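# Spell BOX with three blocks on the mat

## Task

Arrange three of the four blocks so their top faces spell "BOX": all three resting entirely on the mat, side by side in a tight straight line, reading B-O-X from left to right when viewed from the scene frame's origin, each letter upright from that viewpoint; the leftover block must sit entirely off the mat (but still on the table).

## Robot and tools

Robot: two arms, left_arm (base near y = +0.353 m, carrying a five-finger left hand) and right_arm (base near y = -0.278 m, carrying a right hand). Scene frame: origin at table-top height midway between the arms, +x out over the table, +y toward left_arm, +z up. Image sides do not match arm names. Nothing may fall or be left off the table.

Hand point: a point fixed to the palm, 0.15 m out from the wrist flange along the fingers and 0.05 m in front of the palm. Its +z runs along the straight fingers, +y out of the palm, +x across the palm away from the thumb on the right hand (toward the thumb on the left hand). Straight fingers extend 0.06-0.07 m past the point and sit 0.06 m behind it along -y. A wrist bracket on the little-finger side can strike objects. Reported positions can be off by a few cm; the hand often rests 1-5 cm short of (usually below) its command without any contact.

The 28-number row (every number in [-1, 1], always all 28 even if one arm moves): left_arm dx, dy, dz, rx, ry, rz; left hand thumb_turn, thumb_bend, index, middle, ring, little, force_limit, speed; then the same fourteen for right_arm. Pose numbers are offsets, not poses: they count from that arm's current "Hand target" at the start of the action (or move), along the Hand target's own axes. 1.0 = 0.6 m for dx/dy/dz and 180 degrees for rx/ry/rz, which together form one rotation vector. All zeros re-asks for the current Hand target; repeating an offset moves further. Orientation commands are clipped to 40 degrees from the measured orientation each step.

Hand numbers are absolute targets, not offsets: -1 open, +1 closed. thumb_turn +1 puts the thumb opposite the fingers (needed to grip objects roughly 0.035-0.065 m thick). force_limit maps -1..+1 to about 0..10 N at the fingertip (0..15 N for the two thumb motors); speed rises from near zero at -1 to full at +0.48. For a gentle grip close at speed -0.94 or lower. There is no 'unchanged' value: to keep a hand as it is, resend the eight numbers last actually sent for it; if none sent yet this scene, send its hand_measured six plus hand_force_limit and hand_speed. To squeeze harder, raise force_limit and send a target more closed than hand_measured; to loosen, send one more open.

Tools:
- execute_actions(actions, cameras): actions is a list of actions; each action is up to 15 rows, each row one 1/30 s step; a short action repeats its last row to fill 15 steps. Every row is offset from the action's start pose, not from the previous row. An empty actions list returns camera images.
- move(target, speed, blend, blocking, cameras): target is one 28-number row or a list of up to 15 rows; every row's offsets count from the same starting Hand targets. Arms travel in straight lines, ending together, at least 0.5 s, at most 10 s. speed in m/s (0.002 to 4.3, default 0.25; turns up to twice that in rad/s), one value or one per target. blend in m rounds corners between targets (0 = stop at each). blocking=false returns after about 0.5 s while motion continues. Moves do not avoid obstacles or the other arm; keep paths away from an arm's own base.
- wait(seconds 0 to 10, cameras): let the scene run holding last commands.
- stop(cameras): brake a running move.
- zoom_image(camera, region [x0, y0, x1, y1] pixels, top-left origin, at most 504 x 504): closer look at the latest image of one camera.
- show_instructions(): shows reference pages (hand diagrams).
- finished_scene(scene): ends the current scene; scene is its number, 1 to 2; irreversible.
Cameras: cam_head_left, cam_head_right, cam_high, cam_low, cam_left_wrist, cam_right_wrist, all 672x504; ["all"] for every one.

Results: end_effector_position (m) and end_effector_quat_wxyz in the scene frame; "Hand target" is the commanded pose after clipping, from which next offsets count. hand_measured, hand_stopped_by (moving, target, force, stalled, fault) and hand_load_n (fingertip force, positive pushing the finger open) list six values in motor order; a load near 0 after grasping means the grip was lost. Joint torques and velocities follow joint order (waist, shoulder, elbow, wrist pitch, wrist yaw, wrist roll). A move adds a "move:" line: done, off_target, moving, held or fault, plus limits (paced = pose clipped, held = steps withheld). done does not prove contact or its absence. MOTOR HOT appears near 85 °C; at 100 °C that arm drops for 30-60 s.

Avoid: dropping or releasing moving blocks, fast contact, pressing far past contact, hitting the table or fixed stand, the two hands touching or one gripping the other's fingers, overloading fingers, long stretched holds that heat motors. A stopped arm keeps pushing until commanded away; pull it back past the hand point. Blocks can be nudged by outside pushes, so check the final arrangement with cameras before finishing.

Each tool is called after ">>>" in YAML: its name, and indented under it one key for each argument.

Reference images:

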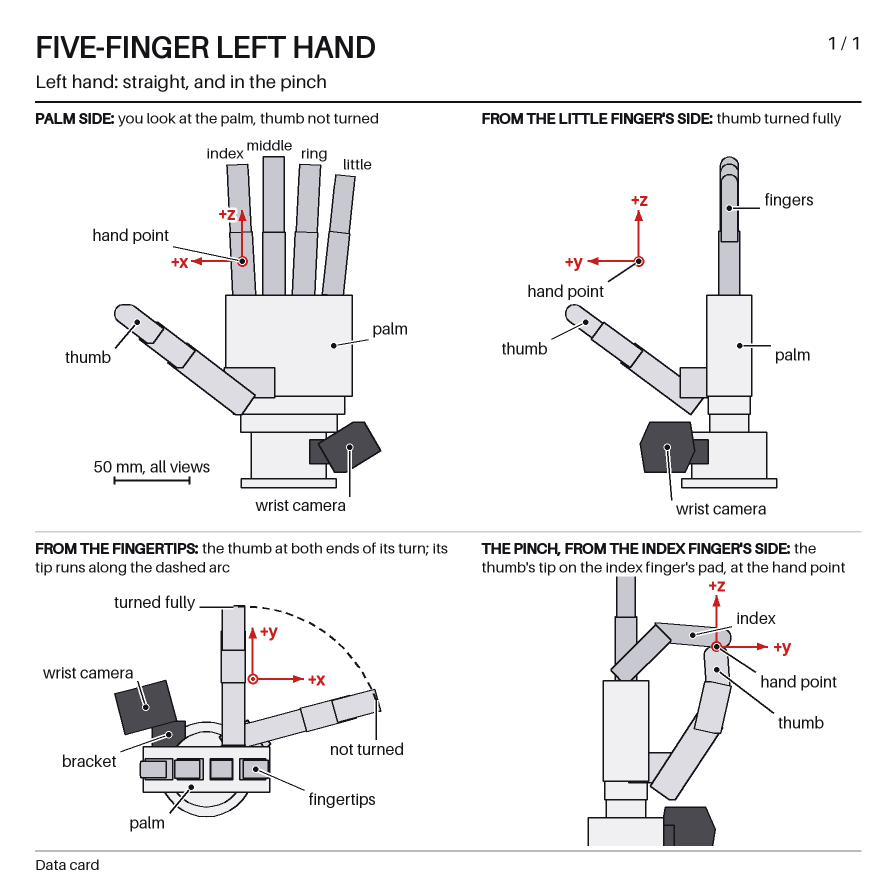

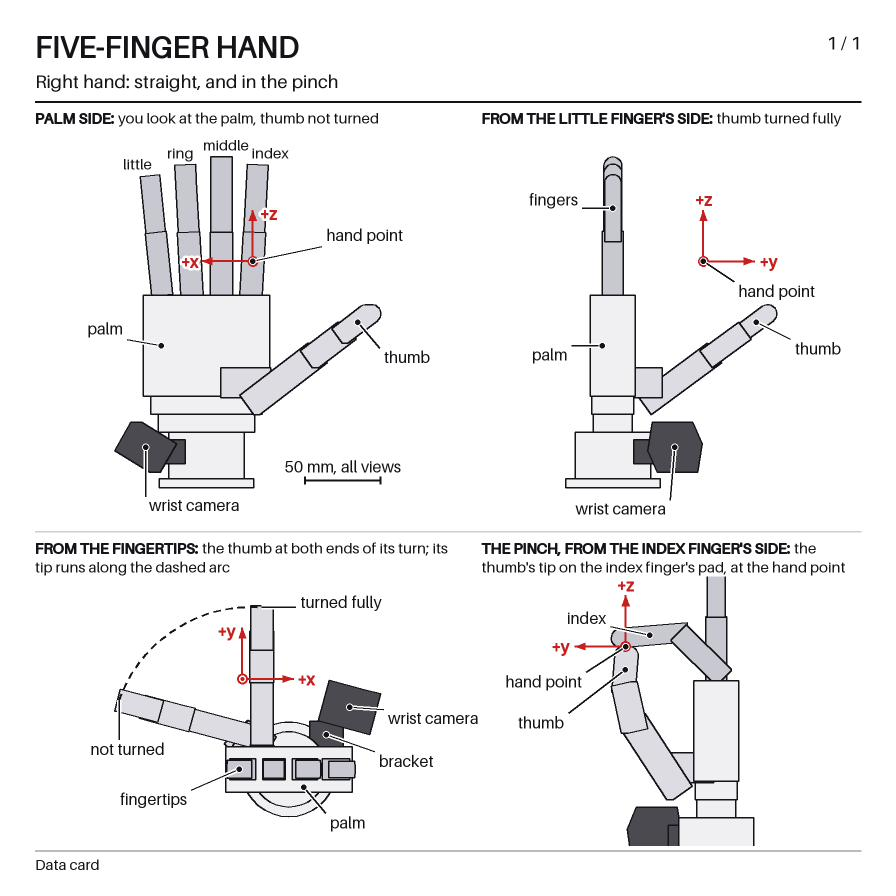

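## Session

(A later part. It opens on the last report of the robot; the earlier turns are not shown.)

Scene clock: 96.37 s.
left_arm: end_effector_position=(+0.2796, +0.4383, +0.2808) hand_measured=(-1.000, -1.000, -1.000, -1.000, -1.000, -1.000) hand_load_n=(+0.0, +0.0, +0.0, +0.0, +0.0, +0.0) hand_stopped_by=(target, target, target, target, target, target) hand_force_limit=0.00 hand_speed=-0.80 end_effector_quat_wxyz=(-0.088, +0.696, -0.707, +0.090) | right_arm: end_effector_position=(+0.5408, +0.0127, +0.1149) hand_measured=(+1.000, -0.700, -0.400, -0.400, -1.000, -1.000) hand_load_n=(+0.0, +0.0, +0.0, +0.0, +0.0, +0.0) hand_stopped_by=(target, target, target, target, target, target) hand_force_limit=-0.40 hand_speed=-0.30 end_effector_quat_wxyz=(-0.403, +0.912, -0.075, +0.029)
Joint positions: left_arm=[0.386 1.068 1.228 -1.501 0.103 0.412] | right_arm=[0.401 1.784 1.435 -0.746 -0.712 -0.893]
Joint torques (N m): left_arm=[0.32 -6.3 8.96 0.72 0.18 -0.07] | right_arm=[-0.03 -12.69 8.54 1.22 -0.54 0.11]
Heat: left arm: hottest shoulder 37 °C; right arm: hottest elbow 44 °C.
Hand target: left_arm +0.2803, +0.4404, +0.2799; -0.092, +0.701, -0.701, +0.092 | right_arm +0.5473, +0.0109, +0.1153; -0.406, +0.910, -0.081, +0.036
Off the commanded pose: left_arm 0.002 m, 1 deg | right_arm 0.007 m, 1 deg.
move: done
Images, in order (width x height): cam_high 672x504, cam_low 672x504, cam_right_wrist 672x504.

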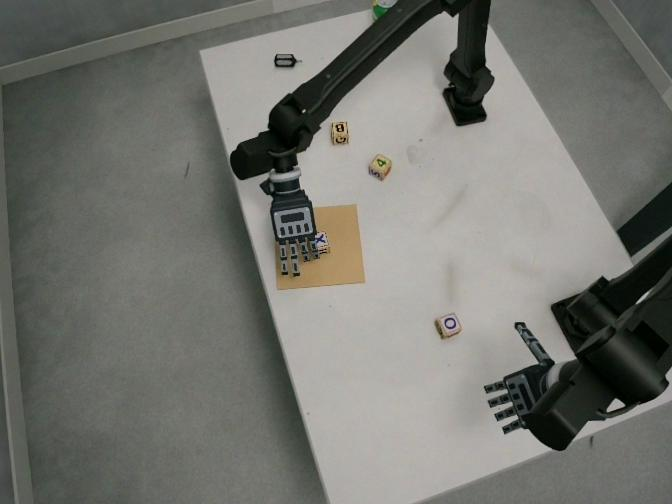

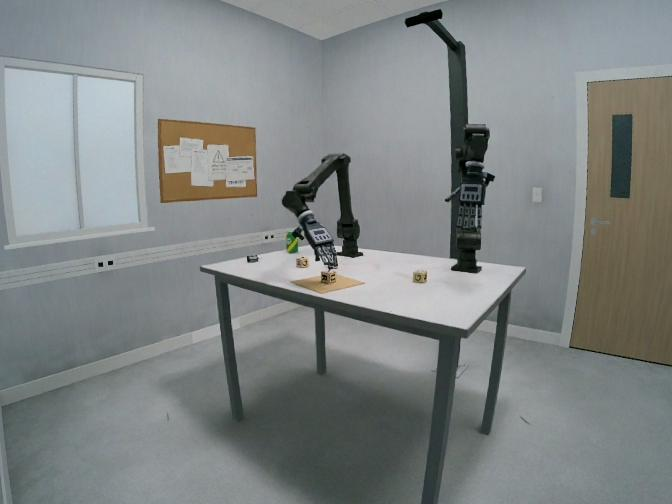

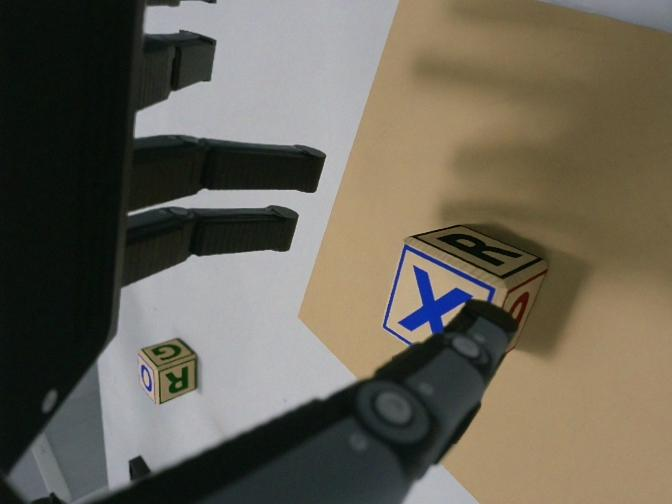

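>>> move:
  target: [0,0,0,0,0,0,-1,-1,-1,-1,-1,-1,0,-0.8,-0.0287,0.04,0.0305,0,0,0,1,-0.7,-0.4,-0.4,-1,-1,-0.4,-0.3]
  speed: 0.08
  cameras: ["cam_right_wrist"]

Scene clock: 98.03 s.
left_arm: end_effector_position=(+0.2796, +0.4383, +0.2808) hand_measured=(-1.000, -1.000, -1.000, -1.000, -1.000, -1.000) hand_load_n=(+0.0, +0.0, +0.0, +0.0, +0.0, +0.0) hand_stopped_by=(target, target, target, target, target, target) hand_force_limit=0.00 hand_speed=-0.80 end_effector_quat_wxyz=(-0.088, +0.696, -0.707, +0.090) | right_arm: end_effector_position=(+0.5272, +0.0077, +0.0804) hand_measured=(+1.000, -0.700, -0.400, -0.400, -1.000, -1.000) hand_load_n=(+0.0, +0.0, +0.0, +0.0, -0.5, +0.0) hand_stopped_by=(target, target, target, target, target, target) hand_force_limit=-0.40 hand_speed=-0.30 end_effector_quat_wxyz=(-0.402, +0.912, -0.081, +0.028)
Joint positions: left_arm=[0.386 1.068 1.228 -1.501 0.103 0.412] | right_arm=[0.401 1.784 1.337 -0.647 -0.707 -0.88]
Joint torques (N m): left_arm=[0.26 -6.24 8.98 0.72 0.18 -0.07] | right_arm=[0.5 -13.86 8.09 1.26 -0.5 0.17]
Heat: left arm: hottest shoulder 37 °C; right arm: hottest elbow 44 °C.
Hand target: left_arm +0.2803, +0.4404, +0.2799; -0.092, +0.701, -0.701, +0.092 | right_arm +0.5299, +0.0115, +0.0851; -0.406, +0.910, -0.081, +0.036
Off the commanded pose: left_arm 0.002 m, 1 deg | right_arm 0.007 m, 1 deg.
move: done
Images, in order (width x height): cam_right_wrist 672x504.

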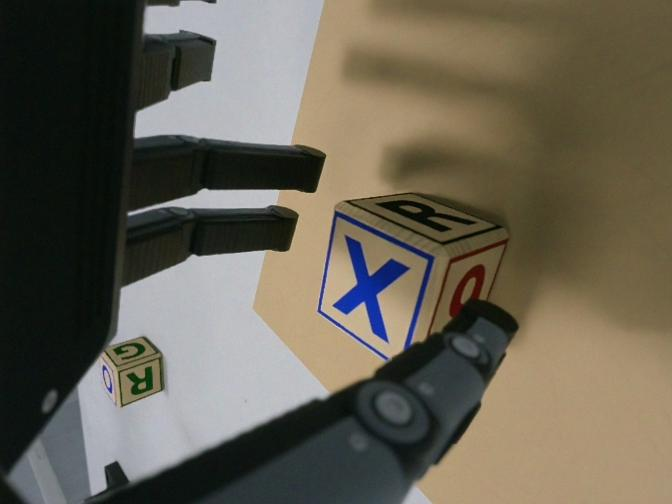

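>>> move:
  target: [0,0,0,0,0,0,-1,-1,-1,-1,-1,-1,0,-0.8,-0.0133,0.0192,0.0235,0,0,0,1,-0.7,-0.4,-0.4,-1,-1,-0.4,-0.3]
  speed: 0.05
  cameras: ["cam_right_wrist","cam_low"]

>>> zoom_image:
  camera: "cam_low"
  region: [290, 230, 350, 290]

Scene clock: 99.37 s.
left_arm: end_effector_position=(+0.2796, +0.4383, +0.2808) hand_measured=(-1.000, -1.000, -1.000, -1.000, -1.000, -1.000) hand_load_n=(+0.0, +0.0, +0.0, -0.5, +0.0, +0.0) hand_stopped_by=(target, target, target, target, target, target) hand_force_limit=0.00 hand_speed=-0.80 end_effector_quat_wxyz=(-0.088, +0.696, -0.707, +0.090) | right_arm: end_effector_position=(+0.5215, +0.0103, +0.0666) hand_measured=(+1.000, -0.700, -0.400, -0.400, -1.000, -1.000) hand_load_n=(+0.0, +0.0, +0.0, +0.0, +0.0, +0.0) hand_stopped_by=(target, target, target, target, target, target) hand_force_limit=-0.40 hand_speed=-0.30 end_effector_quat_wxyz=(-0.403, +0.911, -0.081, +0.032)
Joint positions: left_arm=[0.386 1.068 1.228 -1.501 0.103 0.412] | right_arm=[0.409 1.784 1.295 -0.588 -0.701 -0.866]
Joint torques (N m): left_arm=[0.38 -6.36 8.99 0.69 0.18 -0.07] | right_arm=[1.38 -13.04 7.82 1.1 -0.51 0.11]
Heat: left arm: hottest shoulder 37 °C; right arm: hottest elbow 44 °C.
Hand target: left_arm +0.2803, +0.4404, +0.2799; -0.092, +0.701, -0.701, +0.092 | right_arm +0.5225, +0.0158, +0.0673; -0.406, +0.910, -0.081, +0.036
Off the commanded pose: left_arm 0.002 m, 1 deg | right_arm 0.006 m, 1 deg.
move: done
Images, in order (width x height): cam_low 672x504, cam_right_wrist 672x504.

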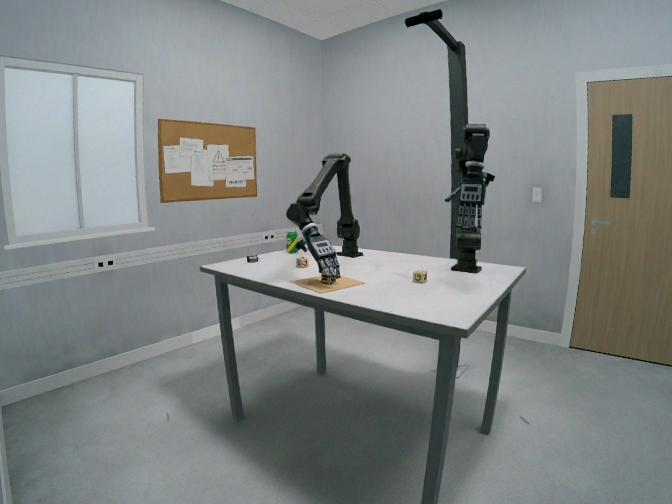

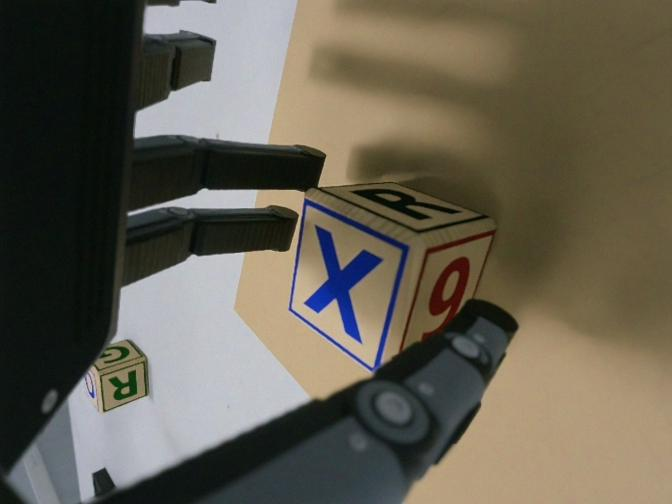

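Scaled by 8.400.

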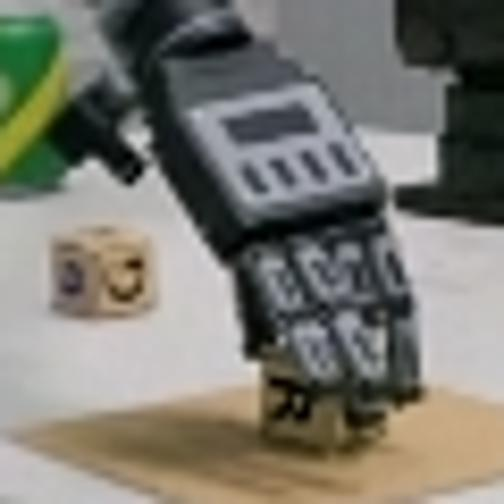

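>>> move:
  target: [0,0,0,0,0,0,-1,-1,-1,-1,-1,-1,0,-0.8,0,0,0,0,0,0,1,-0.58,-0.14,-0.14,-1,-1,-0.5,-0.7]
  cameras: []

>>> move:
  target: [0,0,0,0,0,0,-1,-1,-1,-1,-1,-1,0,-0.8,0,0,0,0,0,0,1,-0.58,0.4,0.4,-1,-1,-0.4,-0.93]
  cameras: ["cam_right_wrist"]

Scene clock: 100.23 s.
left_arm: end_effector_position=(+0.2796, +0.4383, +0.2808) hand_measured=(-1.000, -1.000, -1.000, -1.000, -1.000, -1.000) hand_load_n=(+0.0, +0.0, +0.0, +0.0, +0.0, +0.0) hand_stopped_by=(target, target, target, target, target, target) hand_force_limit=0.00 hand_speed=-0.80 end_effector_quat_wxyz=(-0.088, +0.696, -0.707, +0.090) | right_arm: end_effector_position=(+0.5217, +0.0103, +0.0666) hand_measured=(+1.000, -0.580, -0.140, -0.140, -1.000, -1.000) hand_load_n=(+0.0, +0.0, +0.0, +0.0, +0.0, +0.0) hand_stopped_by=(target, target, target, target, target, target) hand_force_limit=-0.50 hand_speed=-0.70 end_effector_quat_wxyz=(-0.403, +0.911, -0.082, +0.032)
Joint positions: left_arm=[0.386 1.068 1.228 -1.501 0.103 0.412] | right_arm=[0.409 1.784 1.295 -0.587 -0.701 -0.866]
Joint torques (N m): left_arm=[0.26 -6.36 8.99 0.72 0.18 -0.06] | right_arm=[1.26 -12.81 8.23 1.28 -0.52 0.1]
Heat: left arm: hottest shoulder 37 °C; right arm: hottest elbow 44 °C.
Hand target: left_arm +0.2803, +0.4404, +0.2799; -0.092, +0.701, -0.701, +0.092 | right_arm +0.5225, +0.0157, +0.0672; -0.406, +0.910, -0.081, +0.036
Off the commanded pose: left_arm 0.002 m, 1 deg | right_arm 0.006 m, 1 deg.
move: done
No camera images: "cameras" was empty.

Scene clock: 100.77 s.
left_arm: end_effector_position=(+0.2796, +0.4383, +0.2808) hand_measured=(-1.000, -1.000, -1.000, -1.000, -1.000, -1.000) hand_load_n=(+0.0, +0.0, +0.0, +0.0, +0.0, +0.0) hand_stopped_by=(target, target, target, target, target, target) hand_force_limit=0.00 hand_speed=-0.80 end_effector_quat_wxyz=(-0.088, +0.696, -0.707, +0.090) | right_arm: end_effector_position=(+0.5216, +0.0103, +0.0666) hand_measured=(+1.000, -0.582, -0.090, -0.116, -1.000, -1.000) hand_load_n=(-0.5, +4.5, +3.0, +3.5, -0.5, -0.5) hand_stopped_by=(target, target, force, force, target, target) hand_force_limit=-0.40 hand_speed=-0.93 end_effector_quat_wxyz=(-0.403, +0.911, -0.082, +0.032)
Joint positions: left_arm=[0.386 1.068 1.228 -1.501 0.103 0.412] | right_arm=[0.409 1.784 1.295 -0.587 -0.701 -0.865]
Joint torques (N m): left_arm=[0.26 -6.3 9.01 0.73 0.17 -0.07] | right_arm=[2.08 -13.22 7.75 1.35 -0.56 0.15]
Heat: left arm: hottest shoulder 37 °C; right arm: hottest elbow 44 °C.
Hand target: left_arm +0.2803, +0.4404, +0.2799; -0.092, +0.701, -0.701, +0.092 | right_arm +0.5225, +0.0157, +0.0673; -0.406, +0.910, -0.081, +0.036
Off the commanded pose: left_arm 0.002 m, 1 deg | right_arm 0.006 m, 1 deg.
move: done
Images, in order (width x height): cam_right_wrist 672x504.

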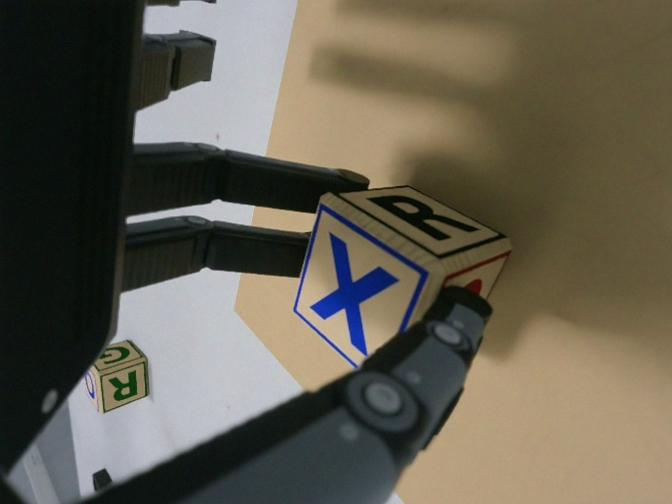

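>>> zoom_image:
  camera: "cam_right_wrist"
  region: [285, 190, 435, 370]

Scaled by 2.800.

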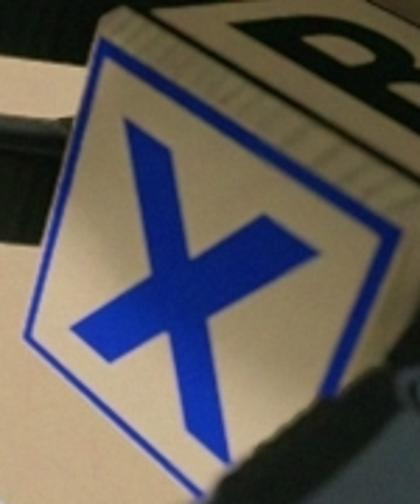

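>>> move:
  target:
    - [0,0,0,0,0,0,-1,-1,-1,-1,-1,-1,0,-0.8,0,-0.1238,-0.1115,0,0,0,1,-0.58,0.4,0.4,-1,-1,-0.4,-0.93]
    - [0,0,0,0,0,0,-1,-1,-1,-1,-1,-1,0,-0.8,-0.0095,0.057,-0.2948,0,0.3426,0.3085,1,-0.58,0.4,0.4,-1,-1,-0.4,-0.93]
  speed: [0.12,0.25]
  blend: [0.02,0]
  cameras: ["all"]

Scene clock: 106.70 s.
left_arm: end_effector_position=(+0.2796, +0.4383, +0.2808) hand_measured=(-1.000, -1.000, -1.000, -1.000, -1.000, -1.000) hand_load_n=(+0.0, +0.0, +0.0, +0.0, +0.0, +0.0) hand_stopped_by=(target, target, target, target, target, target) hand_force_limit=0.00 hand_speed=-0.80 end_effector_quat_wxyz=(-0.088, +0.696, -0.707, +0.090) | right_arm: end_effector_position=(+0.4920, -0.1388, +0.1525) hand_measured=(+1.000, -0.582, -0.090, -0.116, -1.000, -1.000) hand_load_n=(+0.0, +4.5, +3.0, +3.5, +0.0, +0.0) hand_stopped_by=(target, target, force, force, target, target) hand_force_limit=-0.40 hand_speed=-0.93 end_effector_quat_wxyz=(-0.274, +0.632, -0.662, +0.295)
Joint positions: left_arm=[0.386 1.068 1.228 -1.501 0.103 0.412] | right_arm=[0.376 1.255 0.905 -0.428 0.269 0.243]
Joint torques (N m): left_arm=[0.26 -6.3 8.96 0.7 0.18 -0.07] | right_arm=[0.91 -7.18 9.03 0.87 0.18 0.12]
Heat: left arm: hottest shoulder 37 °C; right arm: hottest elbow 43 °C.
Hand target: left_arm +0.2803, +0.4404, +0.2799; -0.092, +0.701, -0.701, +0.092 | right_arm +0.4899, -0.1353, +0.1600; -0.280, +0.628, -0.664, +0.295
Off the commanded pose: left_arm 0.002 m, 1 deg | right_arm 0.009 m, 1 deg.
move: done

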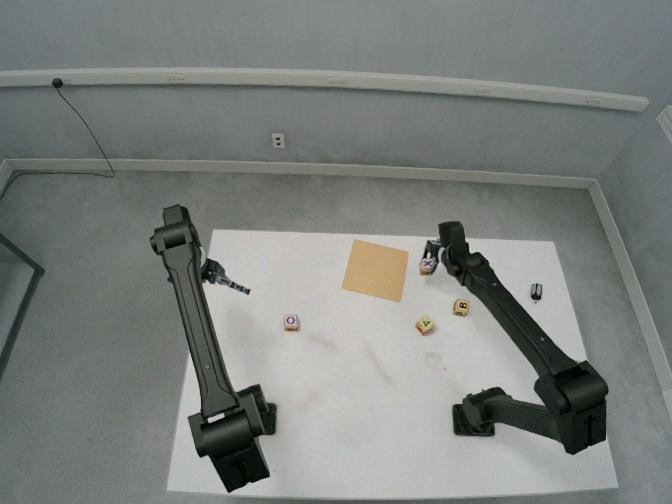

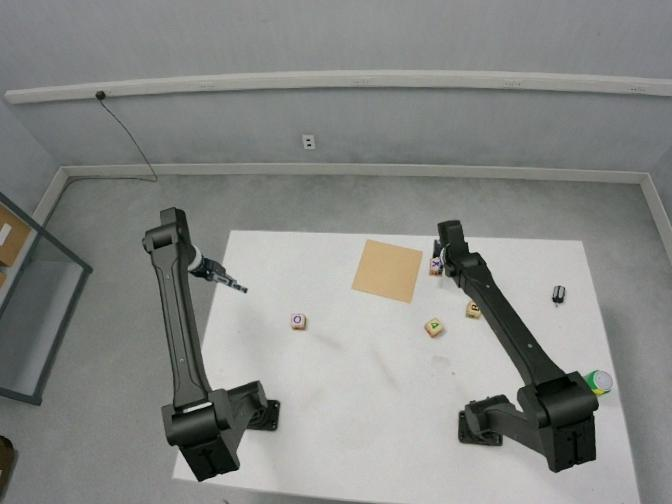

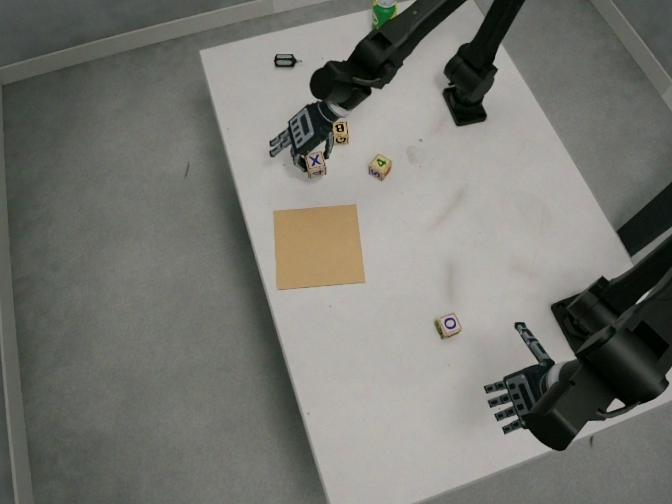

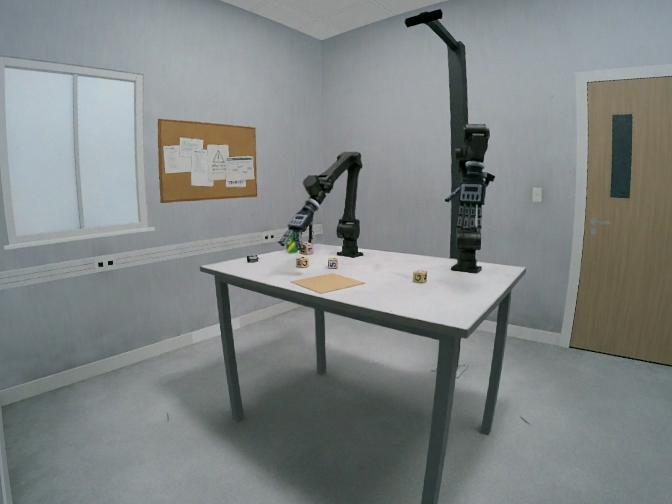

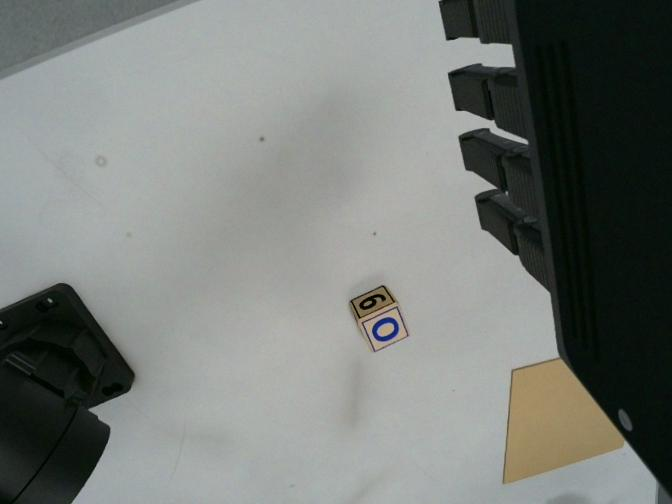

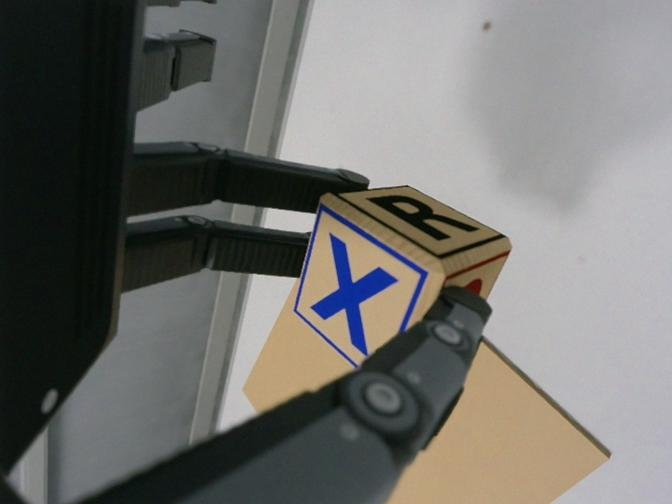

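>>> move:
  target: [0,0,0,0,0,0,-1,-1,-1,-1,-1,-1,0,-0.8,0,0.0867,0.078,0,0,0,1,-0.58,0.4,0.4,-1,-1,-0.4,-0.93]
  speed: 0.1
  cameras: ["cam_low","cam_high"]

>>> zoom_image:
  camera: "cam_low"
  region: [275, 225, 335, 285]

>>> zoom_image:
  camera: "cam_high"
  region: [270, 110, 370, 210]

Scene clock: 108.30 s.
left_arm: end_effector_position=(+0.2796, +0.4383, +0.2808) hand_measured=(-1.000, -1.000, -1.000, -1.000, -1.000, -1.000) hand_load_n=(+0.0, +0.0, +0.0, +0.0, +0.0, -0.5) hand_stopped_by=(target, target, target, target, target, target) hand_force_limit=0.00 hand_speed=-0.80 end_effector_quat_wxyz=(-0.088, +0.696, -0.707, +0.090) | right_arm: end_effector_position=(+0.4840, -0.1413, +0.0858) hand_measured=(+1.000, -0.582, -0.090, -0.116, -1.000, -1.000) hand_load_n=(+0.0, +4.5, +3.0, +3.5, +0.0, +0.0) hand_stopped_by=(target, target, force, force, target, target) hand_force_limit=-0.40 hand_speed=-0.93 end_effector_quat_wxyz=(-0.268, +0.634, -0.664, +0.292)
Joint positions: left_arm=[0.386 1.068 1.228 -1.501 0.103 0.412] | right_arm=[0.376 1.326 0.78 -0.246 0.269 0.245]
Joint torques (N m): left_arm=[0.32 -6.3 8.99 0.72 0.18 -0.07] | right_arm=[1.55 -5.83 8.38 1.85 0.18 0.13]
Heat: left arm: hottest shoulder 37 °C; right arm: hottest elbow 43 °C.
Hand target: left_arm +0.2803, +0.4404, +0.2799; -0.092, +0.701, -0.701, +0.092 | right_arm +0.4897, -0.1352, +0.0900; -0.280, +0.628, -0.663, +0.295
Off the commanded pose: left_arm 0.002 m, 1 deg | right_arm 0.009 m, 2 deg.
move: done
Images, in order (width x height): cam_high 672x504, cam_low 672x504.

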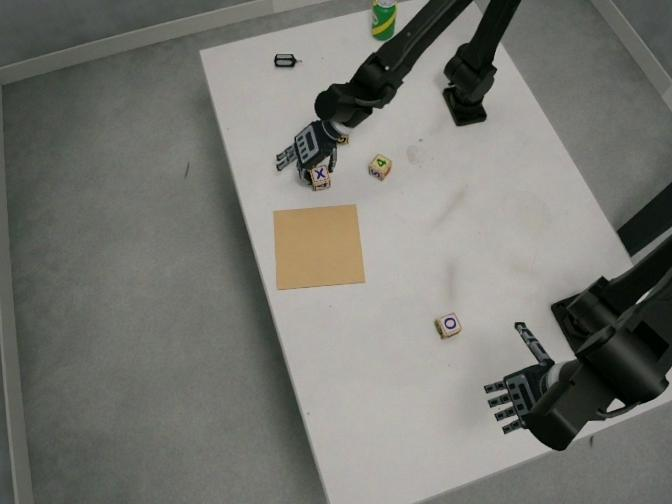

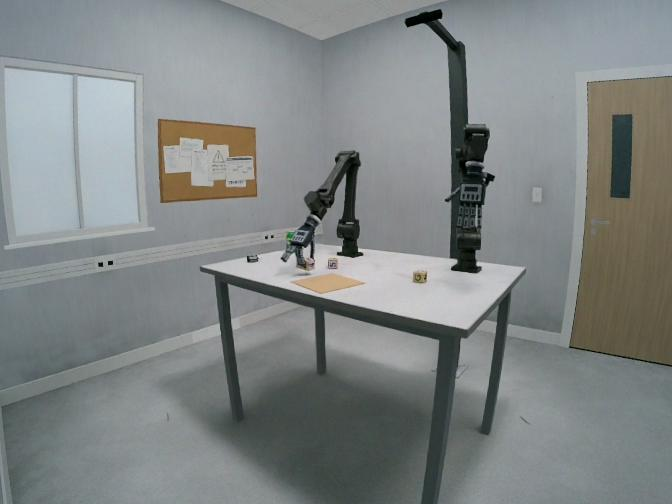

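Scaled by 8.400.

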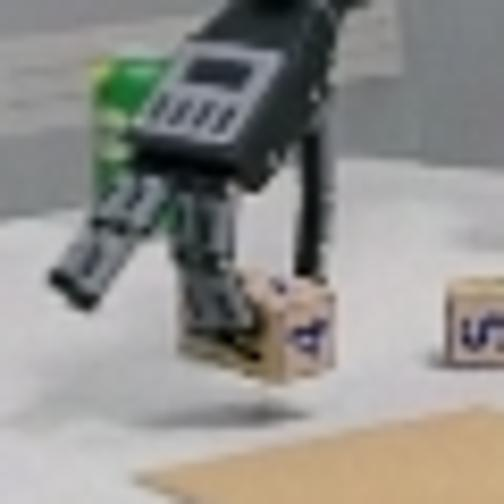

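Scaled by 5.040.

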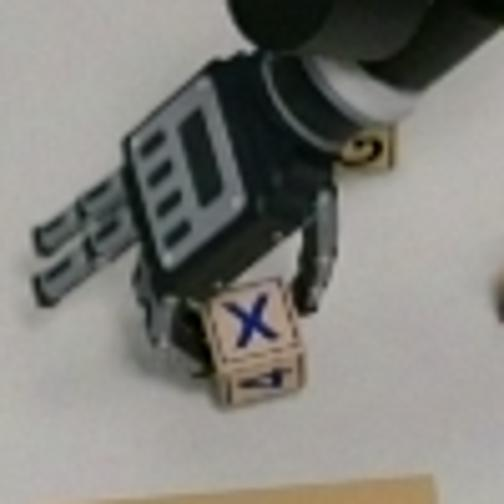

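>>> move:
  target: [0,0,0,0,0,0,-1,-1,-1,-1,-1,-1,0,-0.8,0,0.0173,0.0156,0,0,0,1,-0.58,0.4,0.4,-1,-1,-0.4,-0.93]
  speed: 0.05
  cameras: ["cam_low"]

>>> zoom_image:
  camera: "cam_low"
  region: [285, 245, 325, 285]

Scene clock: 109.57 s.
left_arm: end_effector_position=(+0.2796, +0.4383, +0.2808) hand_measured=(-1.000, -1.000, -1.000, -1.000, -1.000, -1.000) hand_load_n=(+0.0, +0.0, +0.0, +0.0, +0.0, +0.0) hand_stopped_by=(target, target, target, target, target, target) hand_force_limit=0.00 hand_speed=-0.80 end_effector_quat_wxyz=(-0.088, +0.696, -0.707, +0.090) | right_arm: end_effector_position=(+0.4849, -0.1410, +0.0736) hand_measured=(+1.000, -0.582, -0.090, -0.116, -1.000, -1.000) hand_load_n=(+0.0, +4.5, +2.5, +3.5, +0.0, +0.0) hand_stopped_by=(target, target, force, force, target, target) hand_force_limit=-0.40 hand_speed=-0.93 end_effector_quat_wxyz=(-0.270, +0.633, -0.664, +0.292)
Joint positions: left_arm=[0.386 1.068 1.228 -1.501 0.103 0.412] | right_arm=[0.376 1.348 0.761 -0.201 0.269 0.245]
Joint torques (N m): left_arm=[0.26 -6.36 8.98 0.72 0.18 -0.07] | right_arm=[1.9 -5.36 7.75 1.92 0.23 0.07]
Heat: left arm: hottest shoulder 37 °C; right arm: hottest elbow 43 °C.
Hand target: left_arm +0.2803, +0.4404, +0.2799; -0.092, +0.701, -0.701, +0.092 | right_arm +0.4898, -0.1351, +0.0762; -0.280, +0.628, -0.663, +0.295
Off the commanded pose: left_arm 0.002 m, 1 deg | right_arm 0.008 m, 1 deg.
move: done
Images, in order (width x height): cam_low 672x504.

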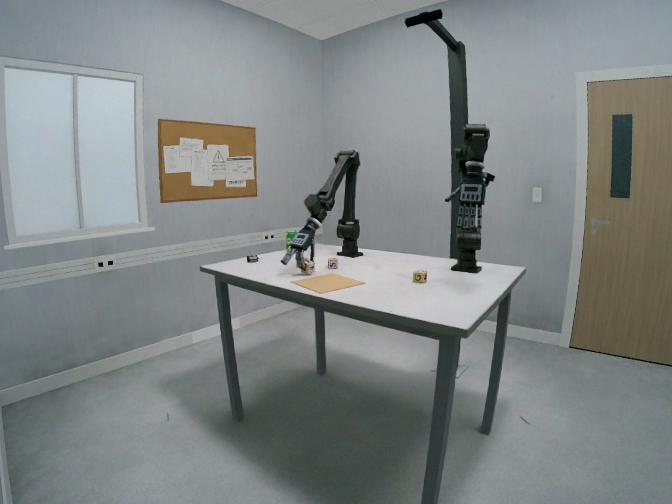

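Scaled by 12.600.

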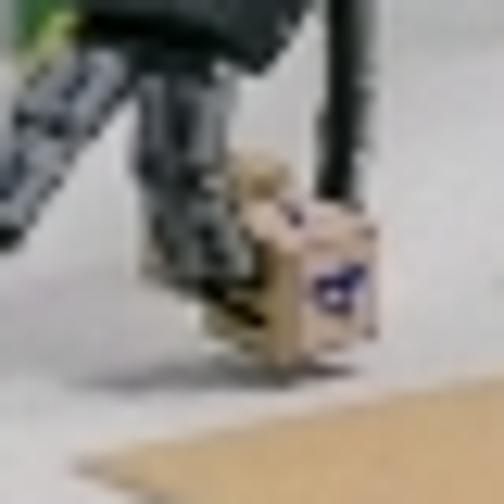

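>>> move:
  target: [0,0,0,0,0,0,-1,-1,-1,-1,-1,-1,0,-0.8,0,0.0087,0.0078,0,0,0,1,-0.58,0.4,0.4,-1,-1,-0.4,-0.93]
  speed: 0.04
  cameras: ["cam_low","cam_right_wrist"]

>>> zoom_image:
  camera: "cam_low"
  region: [285, 245, 325, 285]

Scene clock: 110.67 s.
left_arm: end_effector_position=(+0.2796, +0.4383, +0.2808) hand_measured=(-1.000, -1.000, -1.000, -1.000, -1.000, -1.000) hand_load_n=(+0.0, +0.0, +0.0, +0.0, +0.5, +0.0) hand_stopped_by=(target, target, target, target, target, target) hand_force_limit=0.00 hand_speed=-0.80 end_effector_quat_wxyz=(-0.088, +0.696, -0.707, +0.090) | right_arm: end_effector_position=(+0.4852, -0.1410, +0.0671) hand_measured=(+1.000, -0.582, -0.090, -0.116, -1.000, -1.000) hand_load_n=(+0.0, +4.5, +2.5, +3.5, +0.0, +0.0) hand_stopped_by=(target, target, force, force, target, target) hand_force_limit=-0.40 hand_speed=-0.93 end_effector_quat_wxyz=(-0.270, +0.633, -0.664, +0.293)
Joint positions: left_arm=[0.386 1.068 1.228 -1.501 0.103 0.412] | right_arm=[0.376 1.36 0.751 -0.178 0.27 0.245]
Joint torques (N m): left_arm=[0.26 -6.3 8.98 0.72 0.18 -0.07] | right_arm=[0.73 -6.12 7.94 1.73 0.22 0.12]
Heat: left arm: hottest shoulder 37 °C; right arm: hottest elbow 43 °C.
Hand target: left_arm +0.2803, +0.4404, +0.2799; -0.092, +0.701, -0.701, +0.092 | right_arm +0.4898, -0.1351, +0.0691; -0.280, +0.628, -0.663, +0.295
Off the commanded pose: left_arm 0.002 m, 1 deg | right_arm 0.008 m, 1 deg.
move: done
Images, in order (width x height): cam_low 672x504, cam_right_wrist 672x504.

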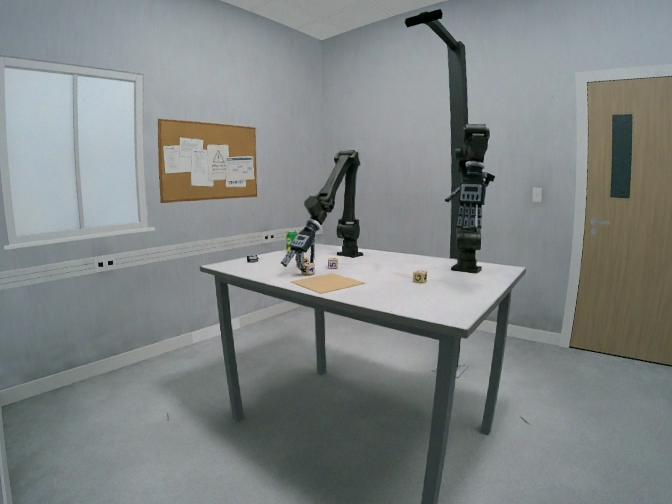

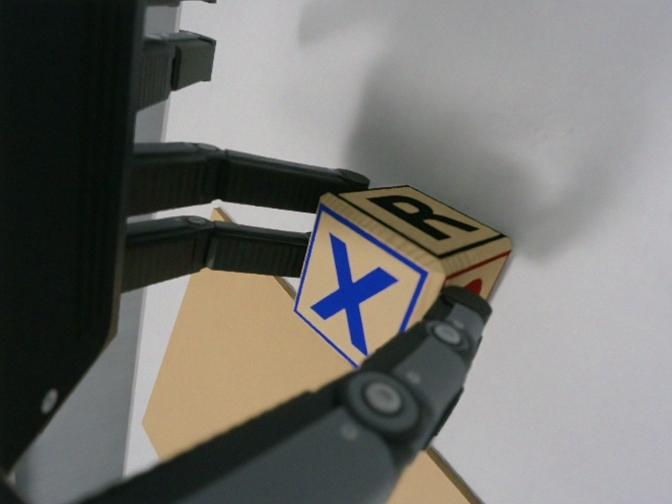

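Scaled by 12.600.

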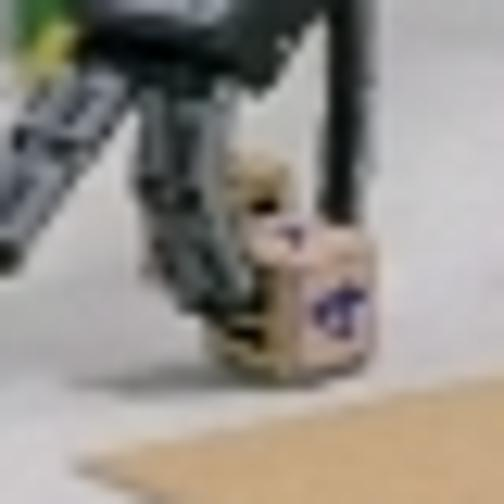

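>>> move:
  target: [0,0,0,0,0,0,-1,-1,-1,-1,-1,-1,0,-0.8,0,0.0075,0.0067,0,0,0,1,-0.58,0.4,0.4,-1,-1,-0.4,-0.93]
  speed: 0.04
  cameras: ["cam_low","cam_right_wrist"]

Scene clock: 111.63 s.
left_arm: end_effector_position=(+0.2796, +0.4383, +0.2808) hand_measured=(-1.000, -1.000, -1.000, -1.000, -1.000, -1.000) hand_load_n=(+0.0, +0.0, +0.0, +0.0, +0.5, +0.0) hand_stopped_by=(target, target, target, target, target, target) hand_force_limit=0.00 hand_speed=-0.80 end_effector_quat_wxyz=(-0.088, +0.696, -0.707, +0.090) | right_arm: end_effector_position=(+0.4864, -0.1408, +0.0635) hand_measured=(+1.000, -0.582, -0.090, -0.116, -1.000, -1.000) hand_load_n=(-0.5, +5.0, +2.5, +3.5, +0.0, +0.0) hand_stopped_by=(target, target, force, force, target, target) hand_force_limit=-0.40 hand_speed=-0.93 end_effector_quat_wxyz=(-0.272, +0.632, -0.663, +0.294)
Joint positions: left_arm=[0.386 1.068 1.228 -1.501 0.103 0.412] | right_arm=[0.376 1.369 0.745 -0.158 0.271 0.245]
Joint torques (N m): left_arm=[0.32 -6.3 8.98 0.73 0.17 -0.07] | right_arm=[1.32 -5.83 7.83 1.7 0.15 0.14]
Heat: left arm: hottest shoulder 37 °C; right arm: hottest elbow 43 °C.
Hand target: left_arm +0.2803, +0.4404, +0.2799; -0.092, +0.701, -0.701, +0.092 | right_arm +0.4896, -0.1352, +0.0629; -0.280, +0.628, -0.663, +0.295
Off the commanded pose: left_arm 0.002 m, 1 deg | right_arm 0.007 m, 1 deg.
move: done
Images, in order (width x height): cam_low 672x504, cam_right_wrist 672x504.

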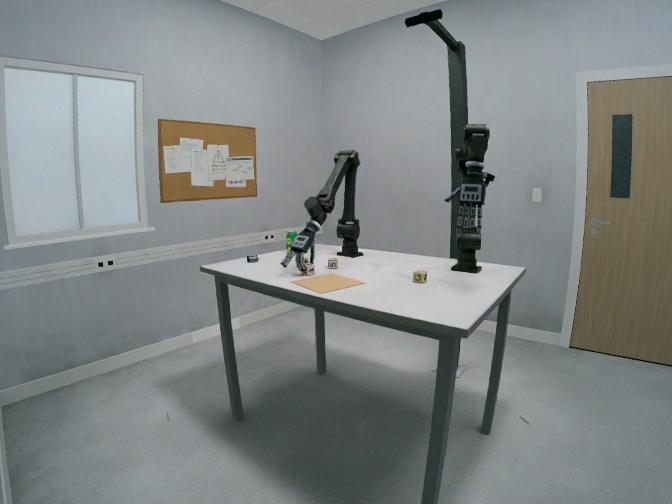

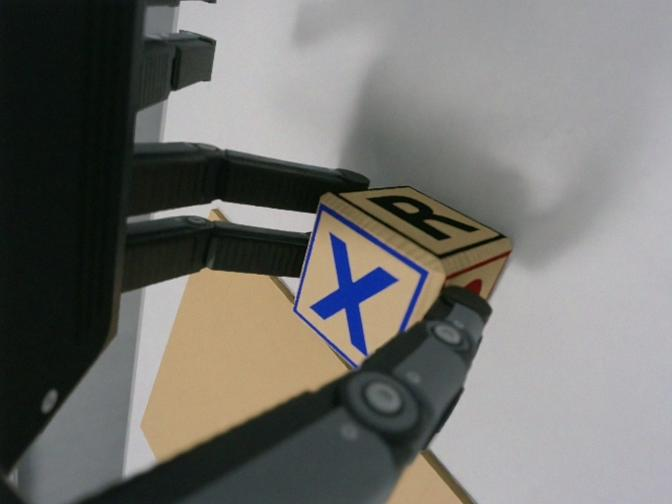

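>>> move:
  target: [0,0,0,0,0,0,-1,-1,-1,-1,-1,-1,0,-0.8,0,0,0,0,0,0,1,-0.75,-0.45,-0.45,-1,-1,-0.4,-0.7]
  cameras: ["cam_right_wrist"]

Scene clock: 112.50 s.
left_arm: end_effector_position=(+0.2796, +0.4383, +0.2808) hand_measured=(-1.000, -1.000, -1.000, -1.000, -1.000, -1.000) hand_load_n=(+0.0, +0.0, +0.0, +0.0, +0.0, +0.0) hand_stopped_by=(target, target, target, target, target, target) hand_force_limit=0.00 hand_speed=-0.80 end_effector_quat_wxyz=(-0.088, +0.696, -0.707, +0.090) | right_arm: end_effector_position=(+0.4868, -0.1407, +0.0638) hand_measured=(+1.000, -0.750, -0.450, -0.450, -1.000, -1.000) hand_load_n=(+0.0, -0.5, +0.0, +0.0, -0.5, +0.0) hand_stopped_by=(target, target, target, target, target, target) hand_force_limit=-0.40 hand_speed=-0.70 end_effector_quat_wxyz=(-0.273, +0.631, -0.663, +0.294)
Joint positions: left_arm=[0.386 1.068 1.228 -1.501 0.103 0.412] | right_arm=[0.376 1.369 0.745 -0.156 0.271 0.245]
Joint torques (N m): left_arm=[0.32 -6.3 8.96 0.7 0.17 -0.07] | right_arm=[1.55 -5.54 7.71 1.91 0.13 0.18]
Heat: left arm: hottest shoulder 37 °C; right arm: hottest elbow 43 °C.
Hand target: left_arm +0.2803, +0.4404, +0.2799; -0.092, +0.701, -0.701, +0.092 | right_arm +0.4897, -0.1352, +0.0629; -0.280, +0.628, -0.664, +0.295
Off the commanded pose: left_arm 0.002 m, 1 deg | right_arm 0.006 m, 1 deg.
move: done
Images, in order (width x height): cam_right_wrist 672x504.

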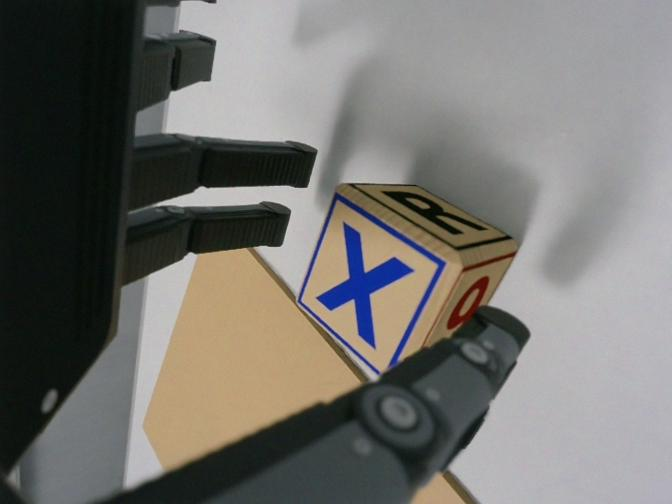

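>>> zoom_image:
  camera: "cam_right_wrist"
  region: [290, 180, 460, 385]

Scaled by 2.459.

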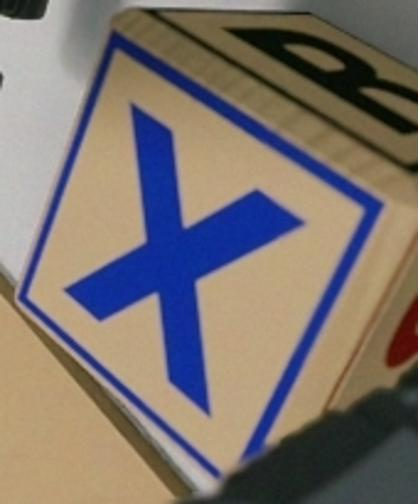

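>>> zoom_image:
  camera: "cam_head_left"
  region: [400, 235, 500, 345]

This scene's latest camera images include none from cam_head_left. They are from: cam_right_wrist. cam_head_left's image comes with the result of a call that names it in "cameras".

>>> move:
  target:
    - [0,0,0,0,0,0,-1,-1,-1,-1,-1,-1,0,-0.8,0,-0.1238,-0.1115,0,0,0,1,-0.75,-0.45,-0.45,-1,-1,-0.4,-0.7]
    - [0,0,0,0,0,0,-1,-1,-1,-1,-1,-1,0,-0.8,0.1882,-0.0217,-0.23,0,-0.322,-0.29,1,-0.7,-0.4,-0.4,-1,-1,-0.4,-0.3]
  speed: [0.12,0.3]
  blend: [0.02,0]
  cameras: ["cam_head_left","cam_high","cam_low","cam_right_wrist"]

Scene clock: 118.50 s.
left_arm: end_effector_position=(+0.2796, +0.4383, +0.2808) hand_measured=(-1.000, -1.000, -1.000, -1.000, -1.000, -1.000) hand_load_n=(+0.0, +0.0, +0.5, +0.0, +0.0, +0.0) hand_stopped_by=(target, target, target, target, target, target) hand_force_limit=0.00 hand_speed=-0.80 end_effector_quat_wxyz=(-0.088, +0.696, -0.707, +0.090) | right_arm: end_effector_position=(+0.3711, -0.2365, +0.1488) hand_measured=(+1.000, -0.700, -0.400, -0.400, -1.000, -1.000) hand_load_n=(+0.0, +0.0, +0.0, +0.0, +0.0, +0.0) hand_stopped_by=(target, target, target, target, target, target) hand_force_limit=-0.40 hand_speed=-0.30 end_effector_quat_wxyz=(-0.403, +0.905, -0.129, +0.033)
Joint positions: left_arm=[0.386 1.068 1.228 -1.501 0.103 0.412] | right_arm=[-0.121 1.326 1.012 -1.218 -0.833 -1.458]
Joint torques (N m): left_arm=[0.26 -6.36 8.96 0.75 0.18 -0.07] | right_arm=[-0.62 -5.54 12.07 -0.83 -0.85 -0.07]
Heat: left arm: hottest shoulder 37 °C; right arm: hottest elbow 43 °C.
Hand target: left_arm +0.2803, +0.4404, +0.2799; -0.092, +0.701, -0.701, +0.092 | right_arm +0.3899, -0.2430, +0.1650; -0.404, +0.905, -0.120, +0.053
Off the commanded pose: left_arm 0.002 m, 1 deg | right_arm 0.026 m, 3 deg.
move: off_target (right_arm); target 2's new numbers were sent with right_arm's hand 0.026 m and 3 deg from that target
Images, in order (width x height): cam_head_left 672x504, cam_high 672x504, cam_low 672x504, cam_right_wrist 672x504.

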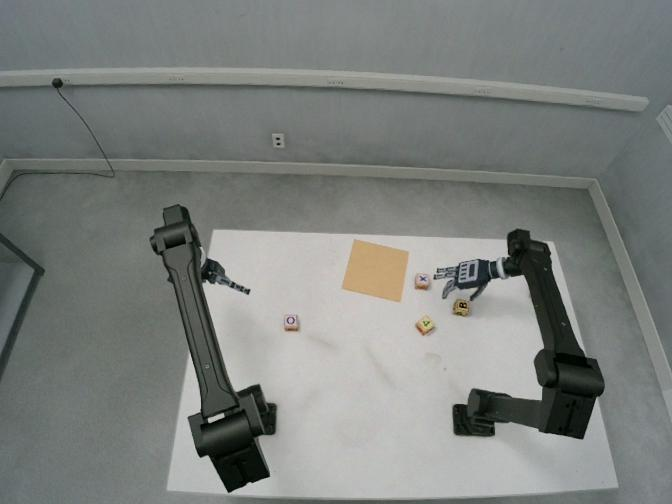

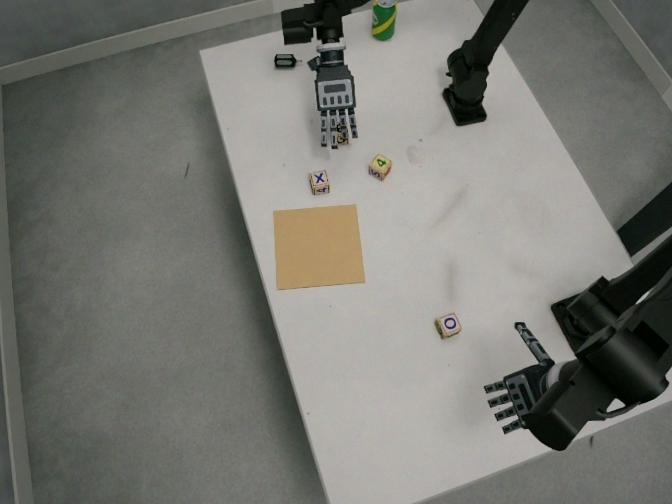

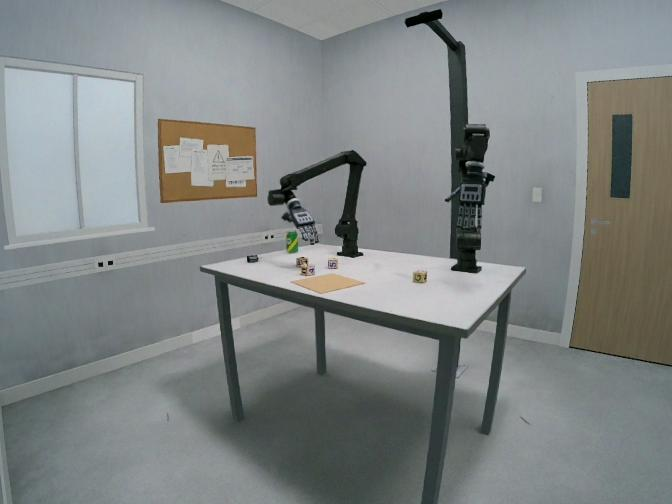

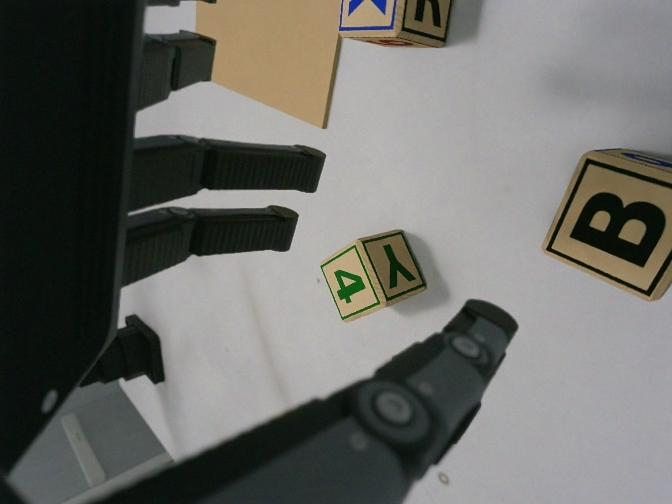

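>>> zoom_image:
  camera: "cam_right_wrist"
  region: [530, 130, 672, 310]

Scaled by 2.800.

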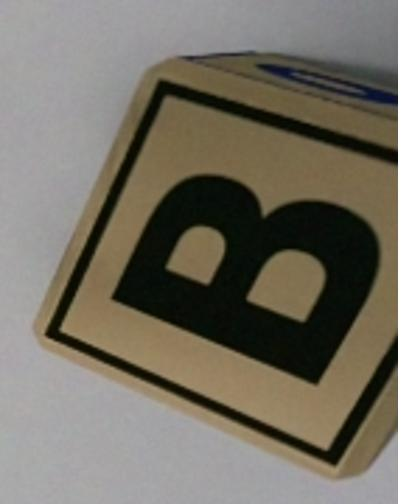

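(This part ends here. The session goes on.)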